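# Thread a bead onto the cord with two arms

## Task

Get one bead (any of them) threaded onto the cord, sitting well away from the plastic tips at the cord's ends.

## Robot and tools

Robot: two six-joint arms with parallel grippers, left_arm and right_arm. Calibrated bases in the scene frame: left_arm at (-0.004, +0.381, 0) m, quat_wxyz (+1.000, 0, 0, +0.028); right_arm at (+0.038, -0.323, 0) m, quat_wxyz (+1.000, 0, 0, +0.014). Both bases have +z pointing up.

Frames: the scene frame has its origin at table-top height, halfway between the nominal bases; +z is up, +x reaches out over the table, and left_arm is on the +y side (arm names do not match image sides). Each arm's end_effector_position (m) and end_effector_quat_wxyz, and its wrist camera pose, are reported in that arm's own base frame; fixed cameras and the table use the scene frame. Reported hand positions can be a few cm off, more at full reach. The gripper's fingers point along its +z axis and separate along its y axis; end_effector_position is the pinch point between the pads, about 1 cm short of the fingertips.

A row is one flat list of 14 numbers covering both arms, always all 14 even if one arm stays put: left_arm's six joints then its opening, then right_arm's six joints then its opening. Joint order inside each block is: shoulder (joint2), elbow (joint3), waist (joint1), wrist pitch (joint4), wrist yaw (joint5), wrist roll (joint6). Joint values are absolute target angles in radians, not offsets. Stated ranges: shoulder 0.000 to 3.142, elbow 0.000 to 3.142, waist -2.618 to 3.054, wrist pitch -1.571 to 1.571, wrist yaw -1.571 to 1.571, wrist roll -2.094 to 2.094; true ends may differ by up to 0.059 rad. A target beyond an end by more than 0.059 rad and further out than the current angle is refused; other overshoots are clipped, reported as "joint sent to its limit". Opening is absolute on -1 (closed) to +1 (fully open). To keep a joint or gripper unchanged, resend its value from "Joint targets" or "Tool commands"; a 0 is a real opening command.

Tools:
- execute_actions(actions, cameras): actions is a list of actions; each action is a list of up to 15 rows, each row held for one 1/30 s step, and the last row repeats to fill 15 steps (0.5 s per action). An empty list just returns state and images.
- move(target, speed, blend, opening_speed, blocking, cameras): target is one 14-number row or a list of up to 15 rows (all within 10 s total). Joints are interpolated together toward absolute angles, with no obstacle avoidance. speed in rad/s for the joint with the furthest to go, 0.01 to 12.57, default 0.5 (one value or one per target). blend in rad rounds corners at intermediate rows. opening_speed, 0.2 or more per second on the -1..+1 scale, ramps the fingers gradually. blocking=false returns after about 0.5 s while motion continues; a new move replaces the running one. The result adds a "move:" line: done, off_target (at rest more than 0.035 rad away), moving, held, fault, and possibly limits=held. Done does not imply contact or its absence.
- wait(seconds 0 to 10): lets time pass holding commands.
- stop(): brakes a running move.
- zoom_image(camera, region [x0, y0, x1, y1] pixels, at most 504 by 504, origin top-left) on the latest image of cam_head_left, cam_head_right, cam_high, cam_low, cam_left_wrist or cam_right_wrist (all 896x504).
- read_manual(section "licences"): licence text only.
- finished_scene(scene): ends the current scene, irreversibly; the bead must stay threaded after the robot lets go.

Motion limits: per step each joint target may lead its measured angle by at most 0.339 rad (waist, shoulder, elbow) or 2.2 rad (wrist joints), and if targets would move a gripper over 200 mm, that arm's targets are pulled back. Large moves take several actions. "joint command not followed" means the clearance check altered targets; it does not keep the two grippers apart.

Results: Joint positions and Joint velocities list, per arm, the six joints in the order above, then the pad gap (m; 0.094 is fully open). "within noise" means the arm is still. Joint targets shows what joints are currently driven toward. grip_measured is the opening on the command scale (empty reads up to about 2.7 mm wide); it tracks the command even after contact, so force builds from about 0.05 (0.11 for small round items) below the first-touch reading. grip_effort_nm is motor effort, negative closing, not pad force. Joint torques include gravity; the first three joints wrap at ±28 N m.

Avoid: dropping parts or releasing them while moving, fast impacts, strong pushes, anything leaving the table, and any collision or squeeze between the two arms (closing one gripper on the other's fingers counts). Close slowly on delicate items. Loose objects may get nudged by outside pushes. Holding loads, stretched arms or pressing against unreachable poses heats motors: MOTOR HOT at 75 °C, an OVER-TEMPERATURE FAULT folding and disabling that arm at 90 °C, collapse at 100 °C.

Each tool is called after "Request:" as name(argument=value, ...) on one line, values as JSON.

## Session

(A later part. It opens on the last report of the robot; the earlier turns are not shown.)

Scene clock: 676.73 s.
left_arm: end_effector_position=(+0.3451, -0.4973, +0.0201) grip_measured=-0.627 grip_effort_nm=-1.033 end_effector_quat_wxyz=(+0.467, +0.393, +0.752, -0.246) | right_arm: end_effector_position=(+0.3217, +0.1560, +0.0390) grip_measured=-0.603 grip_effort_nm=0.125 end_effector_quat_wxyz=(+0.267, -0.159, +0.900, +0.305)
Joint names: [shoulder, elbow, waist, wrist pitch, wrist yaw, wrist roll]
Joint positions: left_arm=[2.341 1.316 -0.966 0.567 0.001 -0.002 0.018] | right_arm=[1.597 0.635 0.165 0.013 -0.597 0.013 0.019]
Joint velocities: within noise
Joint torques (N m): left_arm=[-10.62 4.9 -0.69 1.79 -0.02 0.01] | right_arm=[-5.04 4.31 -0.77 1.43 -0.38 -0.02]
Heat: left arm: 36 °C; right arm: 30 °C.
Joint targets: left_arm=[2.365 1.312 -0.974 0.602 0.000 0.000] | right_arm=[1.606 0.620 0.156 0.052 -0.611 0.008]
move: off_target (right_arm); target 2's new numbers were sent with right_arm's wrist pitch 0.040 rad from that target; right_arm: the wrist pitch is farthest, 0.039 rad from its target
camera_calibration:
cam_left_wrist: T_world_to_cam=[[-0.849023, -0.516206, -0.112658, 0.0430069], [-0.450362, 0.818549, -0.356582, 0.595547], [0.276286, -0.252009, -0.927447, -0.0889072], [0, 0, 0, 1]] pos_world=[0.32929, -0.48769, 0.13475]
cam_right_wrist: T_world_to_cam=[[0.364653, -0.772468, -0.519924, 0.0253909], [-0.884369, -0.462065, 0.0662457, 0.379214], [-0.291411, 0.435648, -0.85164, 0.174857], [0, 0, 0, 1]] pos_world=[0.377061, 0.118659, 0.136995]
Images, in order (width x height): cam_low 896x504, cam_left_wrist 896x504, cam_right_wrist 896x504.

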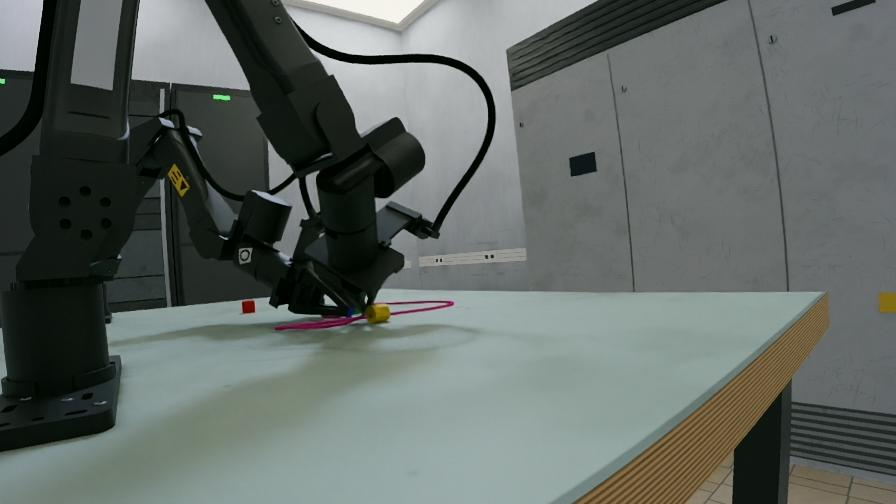

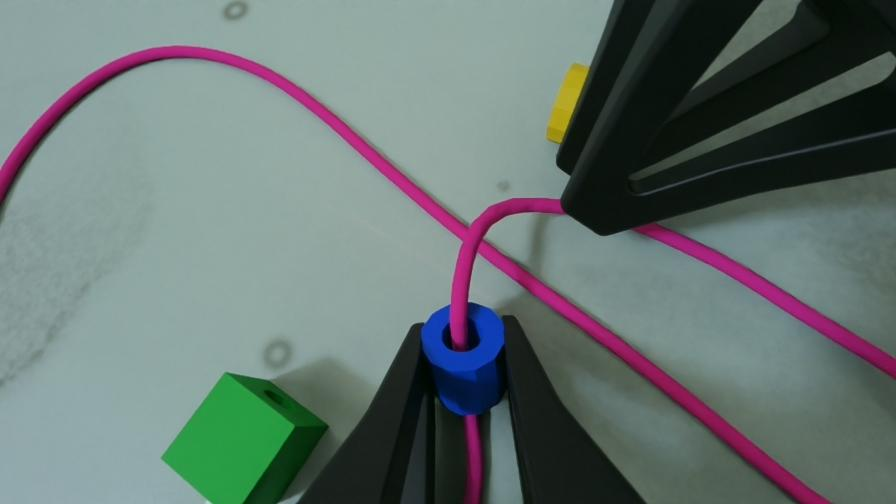

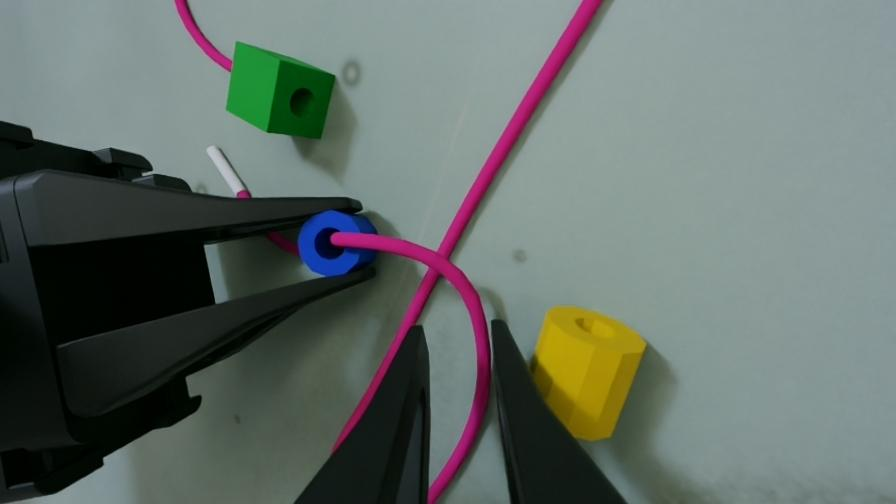

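Request:
move(target=[[2.365, 1.312, -0.974, 0.602, 0, 0, -0.68, 1.572, 0.620, 0.156, 0.010, -0.611, 0.008, -0.6], [2.360, 1.335, -0.974, 0.580, 0, 0, -0.68, 1.285, 0.569, 0.049, -0.219, -0.611, 0.008, -0.6], [2.345, 1.647, -0.974, 0.066, 0, 0, -0.68, 1.952, 1.873, 0.0, -1.35, 0, 0.8, -0.6], [2.465, 1.963, -0.974, -0.445, 0, 0, -0.68, 1.952, 1.873, 0.0, -1.35, 0, 0.8, -0.6]], speed=[0.15, 0.25, 0.6, 0.3], cameras=["cam_low", "cam_left_wrist", "cam_high"])

Request:
zoom_image(camera="cam_low", region=[270, 230, 430, 350])

Request:
zoom_image(camera="cam_high", region=[400, 140, 600, 300])

Scene clock: 767.77 s.
left_arm: end_effector_position=(+0.3464, -0.4991, +0.0191) grip_measured=-0.627 grip_effort_nm=-1.033 end_effector_quat_wxyz=(+0.267, +0.442, +0.845, -0.141) | right_arm: end_effector_position=(+0.3962, +0.0072, +0.1529) grip_measured=-0.603 grip_effort_nm=0.120 end_effector_quat_wxyz=(+0.057, +0.381, +0.922, +0.033)
Joint names: [shoulder, elbow, waist, wrist pitch, wrist yaw, wrist roll]
Joint positions: left_arm=[2.439 1.93 -0.966 -0.449 0.001 -0.002 0.018] | right_arm=[1.936 1.832 0.008 -1.336 -0.017 0.794 0.019]
Joint velocities: within noise
Joint torques (N m): left_arm=[-11.99 8.68 -0.69 1.14 -0.02 0.01] | right_arm=[-8.36 9.29 -0.72 0.11 0.15 0.08]
Heat: left arm: 36 °C; right arm: 28 °C.
Joint targets: left_arm=[2.465 1.963 -0.974 -0.445 0.000 0.000] | right_arm=[1.952 1.873 0.000 -1.350 0.000 0.800]
move: off_target (right_arm); right_arm: the elbow is farthest, 0.041 rad from its target
camera_calibration:
cam_left_wrist: T_world_to_cam=[[-0.875655, -0.477726, -0.0707534, 0.0706582], [-0.482932, 0.865532, 0.132782, 0.622648], [-0.00219395, 0.15044, -0.988617, 0.207813], [0, 0, 0, 1]] pos_world=[0.363025, -0.53643, 0.127771]
Images, in order (width x height): cam_high 896x504, cam_low 896x504, cam_left_wrist 896x504.

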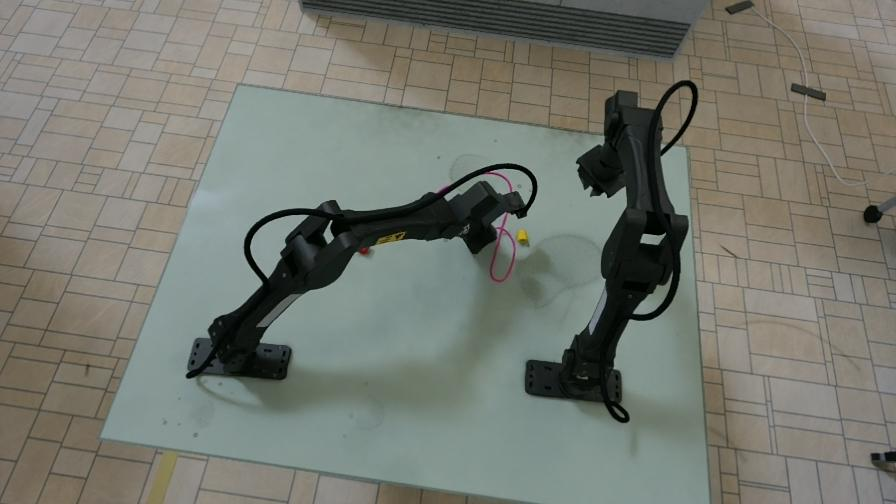

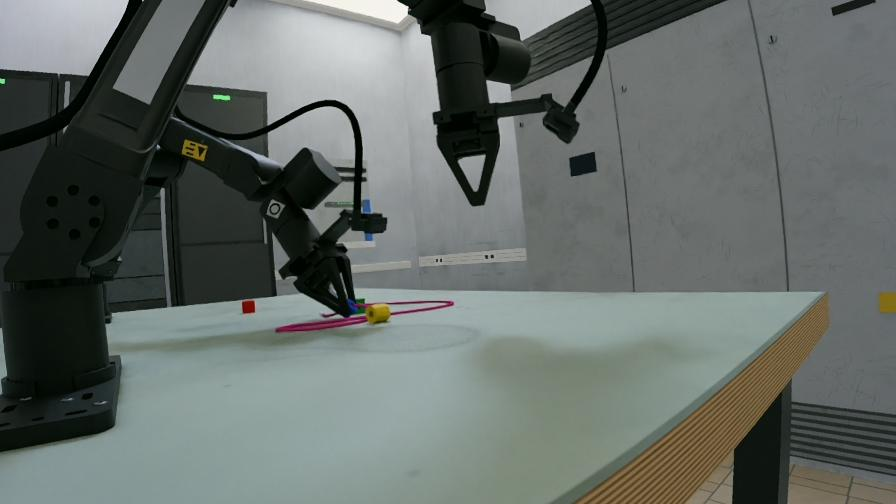

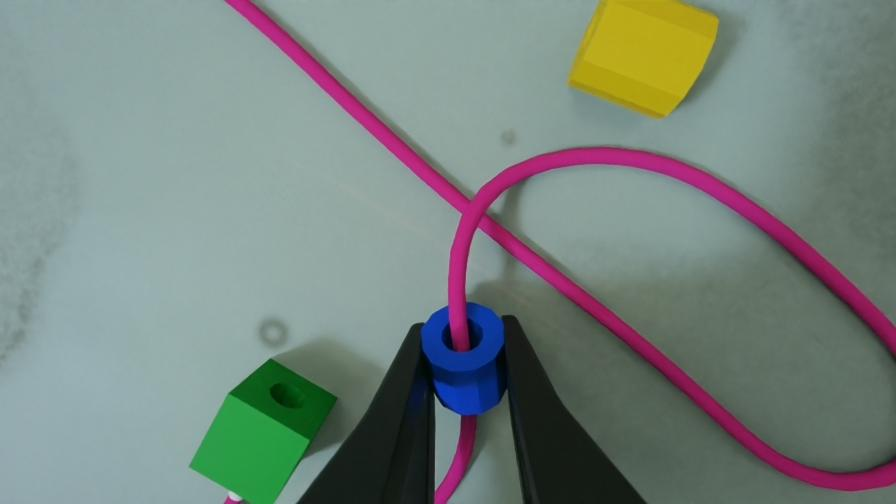

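Scaled by 3.150 from the camera's 896x504 image, which has a finer 1280x720 frame.

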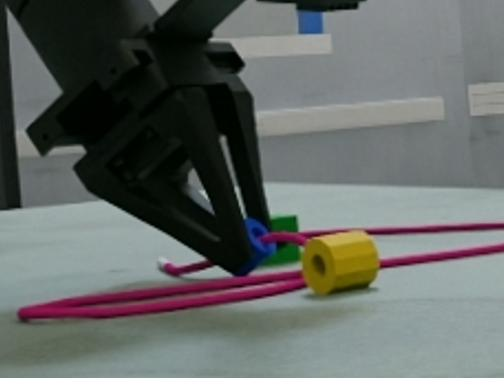

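Scaled by 2.520 from the camera's 896x504 image, which has a finer 1280x720 frame.

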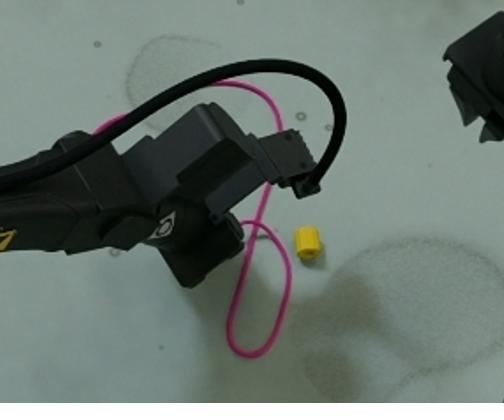

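Request:
move(target=[[2.4695, 1.963, -0.974, -0.445, 0, 0, -0.68, 1.952, 1.873, 0.0, -1.35, 0, 0.8, -0.6], [2.4695, 1.963, -0.974, -0.445, 0, 0, -0.30, 1.952, 1.873, 0.0, -1.35, 0, 0.8, -0.6]], speed=0.05, opening_speed=0.25, cameras=["cam_low", "cam_left_wrist"])

Request:
zoom_image(camera="cam_low", region=[290, 250, 410, 340])

Scene clock: 791.17 s.
left_arm: end_effector_position=(+0.3457, -0.4981, +0.0158) grip_measured=-0.302 grip_effort_nm=0.090 end_effector_quat_wxyz=(+0.263, +0.442, +0.846, -0.139) | right_arm: end_effector_position=(+0.3963, +0.0072, +0.1529) grip_measured=-0.603 grip_effort_nm=0.120 end_effector_quat_wxyz=(+0.057, +0.381, +0.922, +0.033)
Joint names: [shoulder, elbow, waist, wrist pitch, wrist yaw, wrist roll]
Joint positions: left_arm=[2.444 1.93 -0.966 -0.453 0.001 -0.002 0.033] | right_arm=[1.936 1.832 0.008 -1.336 -0.016 0.794 0.019]
Joint velocities: within noise
Joint torques (N m): left_arm=[-12.05 8.59 -0.68 1.16 -0.02 0.02] | right_arm=[-8.32 9.25 -0.68 0.12 0.13 0.08]
Heat: left arm: 34 °C; right arm: 30 °C.
Joint targets: left_arm=[2.469 1.963 -0.974 -0.445 0.000 0.000] | right_arm=[1.952 1.873 0.000 -1.350 0.000 0.800]
move: off_target (right_arm); right_arm: the elbow is farthest, 0.041 rad from its target
camera_calibration:
cam_left_wrist: T_world_to_cam=[[-0.876005, -0.477213, -0.0698755, 0.0706655], [-0.482252, 0.864605, 0.141033, 0.621009], [-0.00688792, 0.157243, -0.987536, 0.209423], [0, 0, 0, 1]] pos_world=[0.362829, -0.536135, 0.124168]
Images, in order (width x height): cam_low 896x504, cam_left_wrist 896x504.

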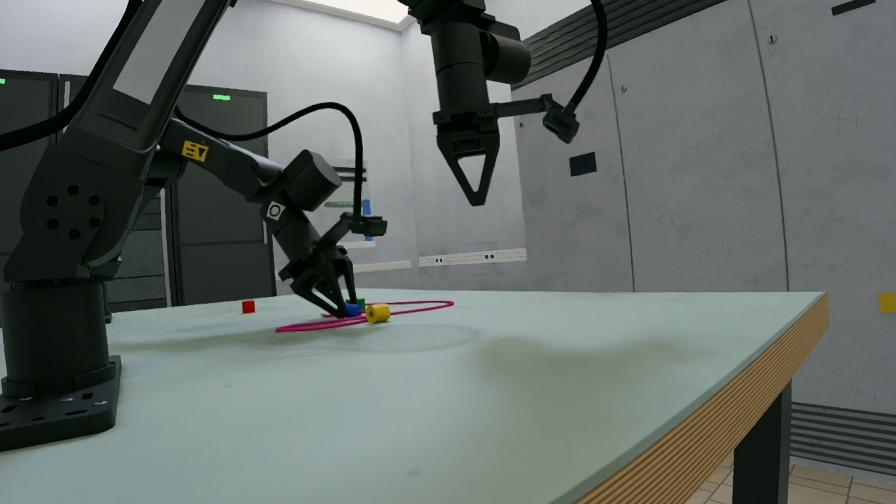

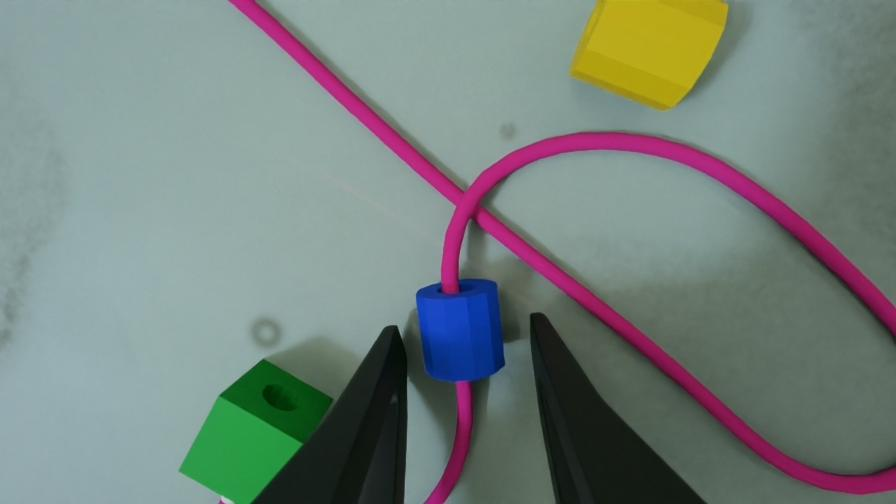

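Scaled by 4.200 from the camera's 896x504 image, which has a finer 1280x720 frame.

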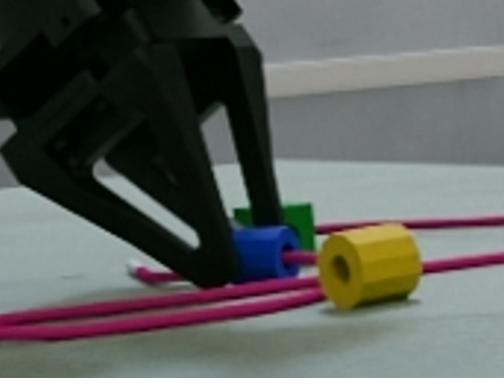

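Request:
move(target=[[2.400, 1.963, -0.974, -0.455, 0, 0, -0.30, 1.952, 1.873, 0.0, -1.35, 0, 0.8, -0.6], [2.330, 2.080, -0.974, -0.65, 0, 0, -0.30, 1.952, 1.873, 0.0, -1.35, 0, 0.8, -0.6], [2.05, 2.08, -0.85, -0.8, 0, 0, -0.30, 1.952, 1.873, 0.0, -1.35, 0, 0.8, -0.6]], speed=[0.15, 0.15, 0.4], cameras=["cam_low", "cam_high", "cam_left_wrist"])

Request:
zoom_image(camera="cam_high", region=[400, 140, 600, 300])

Request:
zoom_image(camera="cam_low", region=[270, 250, 430, 340])

Scene clock: 810.73 s.
left_arm: end_effector_position=(+0.3733, -0.4233, +0.2126) grip_measured=-0.302 grip_effort_nm=0.090 end_effector_quat_wxyz=(+0.325, +0.384, +0.852, -0.147) | right_arm: end_effector_position=(+0.3963, +0.0072, +0.1529) grip_measured=-0.603 grip_effort_nm=0.120 end_effector_quat_wxyz=(+0.057, +0.381, +0.922, +0.033)
Joint names: [shoulder, elbow, waist, wrist pitch, wrist yaw, wrist roll]
Joint positions: left_arm=[2.094 2.056 -0.85 -0.804 0 -0.002 0.033] | right_arm=[1.936 1.832 0.008 -1.336 -0.016 0.794 0.019]
Joint velocities: within noise
Joint torques (N m): left_arm=[-15.58 8.03 -0.02 1.22 -0.01 0.01] | right_arm=[-8.32 9.24 -0.7 0.11 0.15 0.07]
Heat: left arm: 35 °C; right arm: 30 °C.
Joint targets: left_arm=[2.050 2.080 -0.850 -0.800 0.000 0.000] | right_arm=[1.952 1.873 0.000 -1.350 0.000 0.800]
move: off_target (left_arm, right_arm); left_arm: the shoulder is farthest, 0.044 rad from its target; right_arm: the elbow is farthest, 0.041 rad from its target
camera_calibration:
cam_left_wrist: T_world_to_cam=[[-0.80856, -0.582534, -0.0829723, 0.0773025], [-0.585658, 0.810364, 0.0177778, 0.583834], [0.0568816, 0.0629678, -0.996393, 0.330364], [0, 0, 0, 1]] pos_world=[0.385639, -0.448889, 0.325207]
Images, in order (width x height): cam_high 896x504, cam_low 896x504, cam_left_wrist 896x504.

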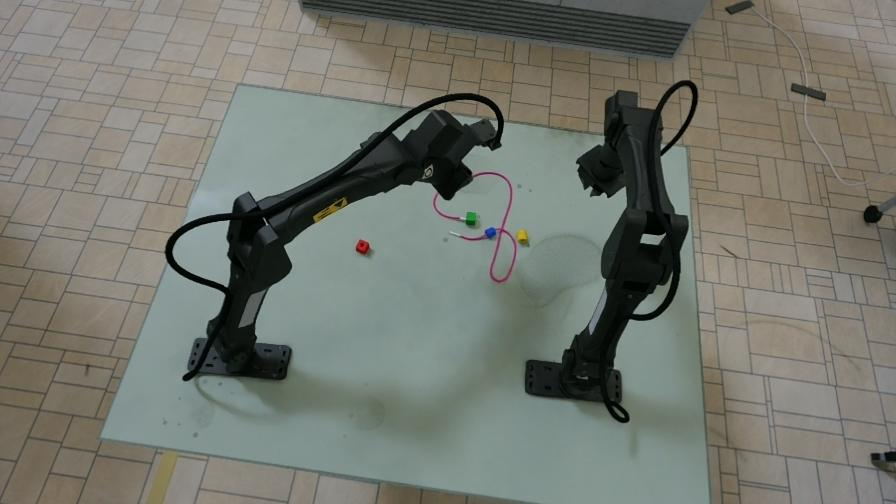

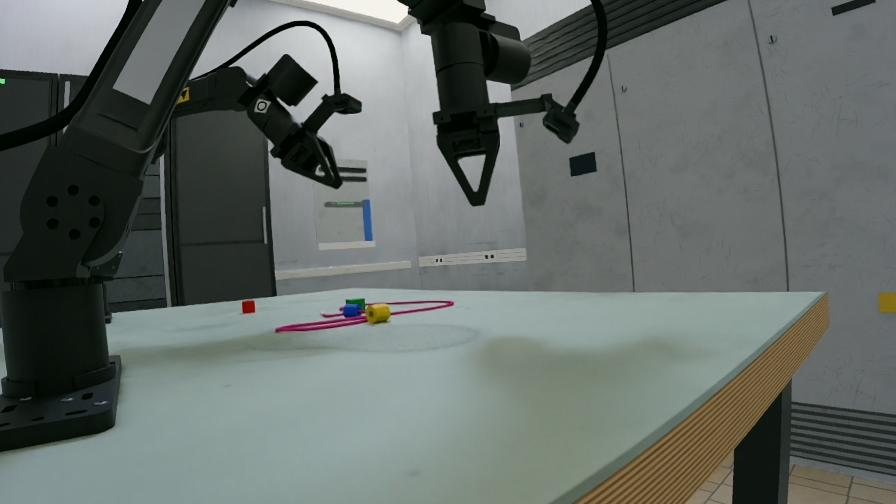

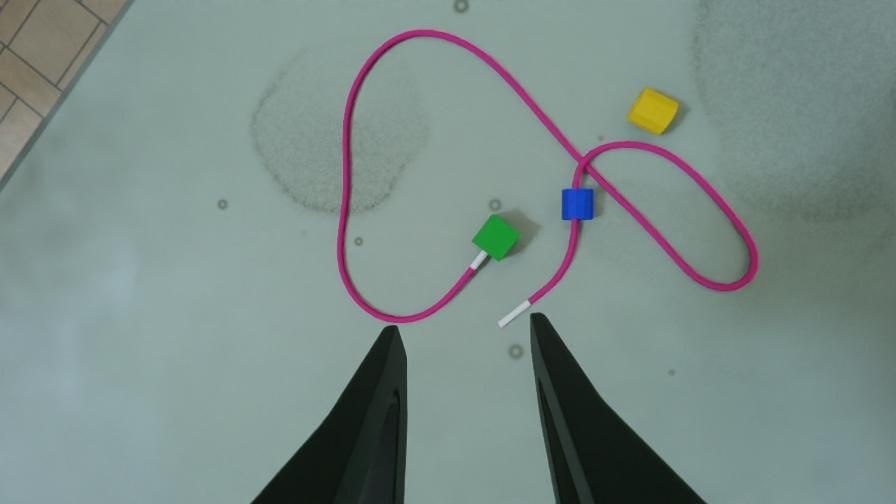

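Scaled by 2.520 from the camera's 896x504 image, which has a finer 1280x720 frame.

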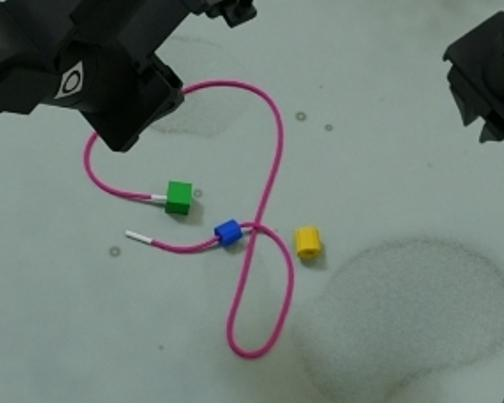

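Scaled by 3.150 from the camera's 896x504 image, which has a finer 1280x720 frame.

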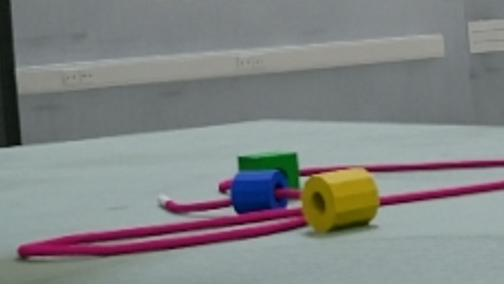

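Request:
finished_scene(scene=2)

The scene is finished: the task was done.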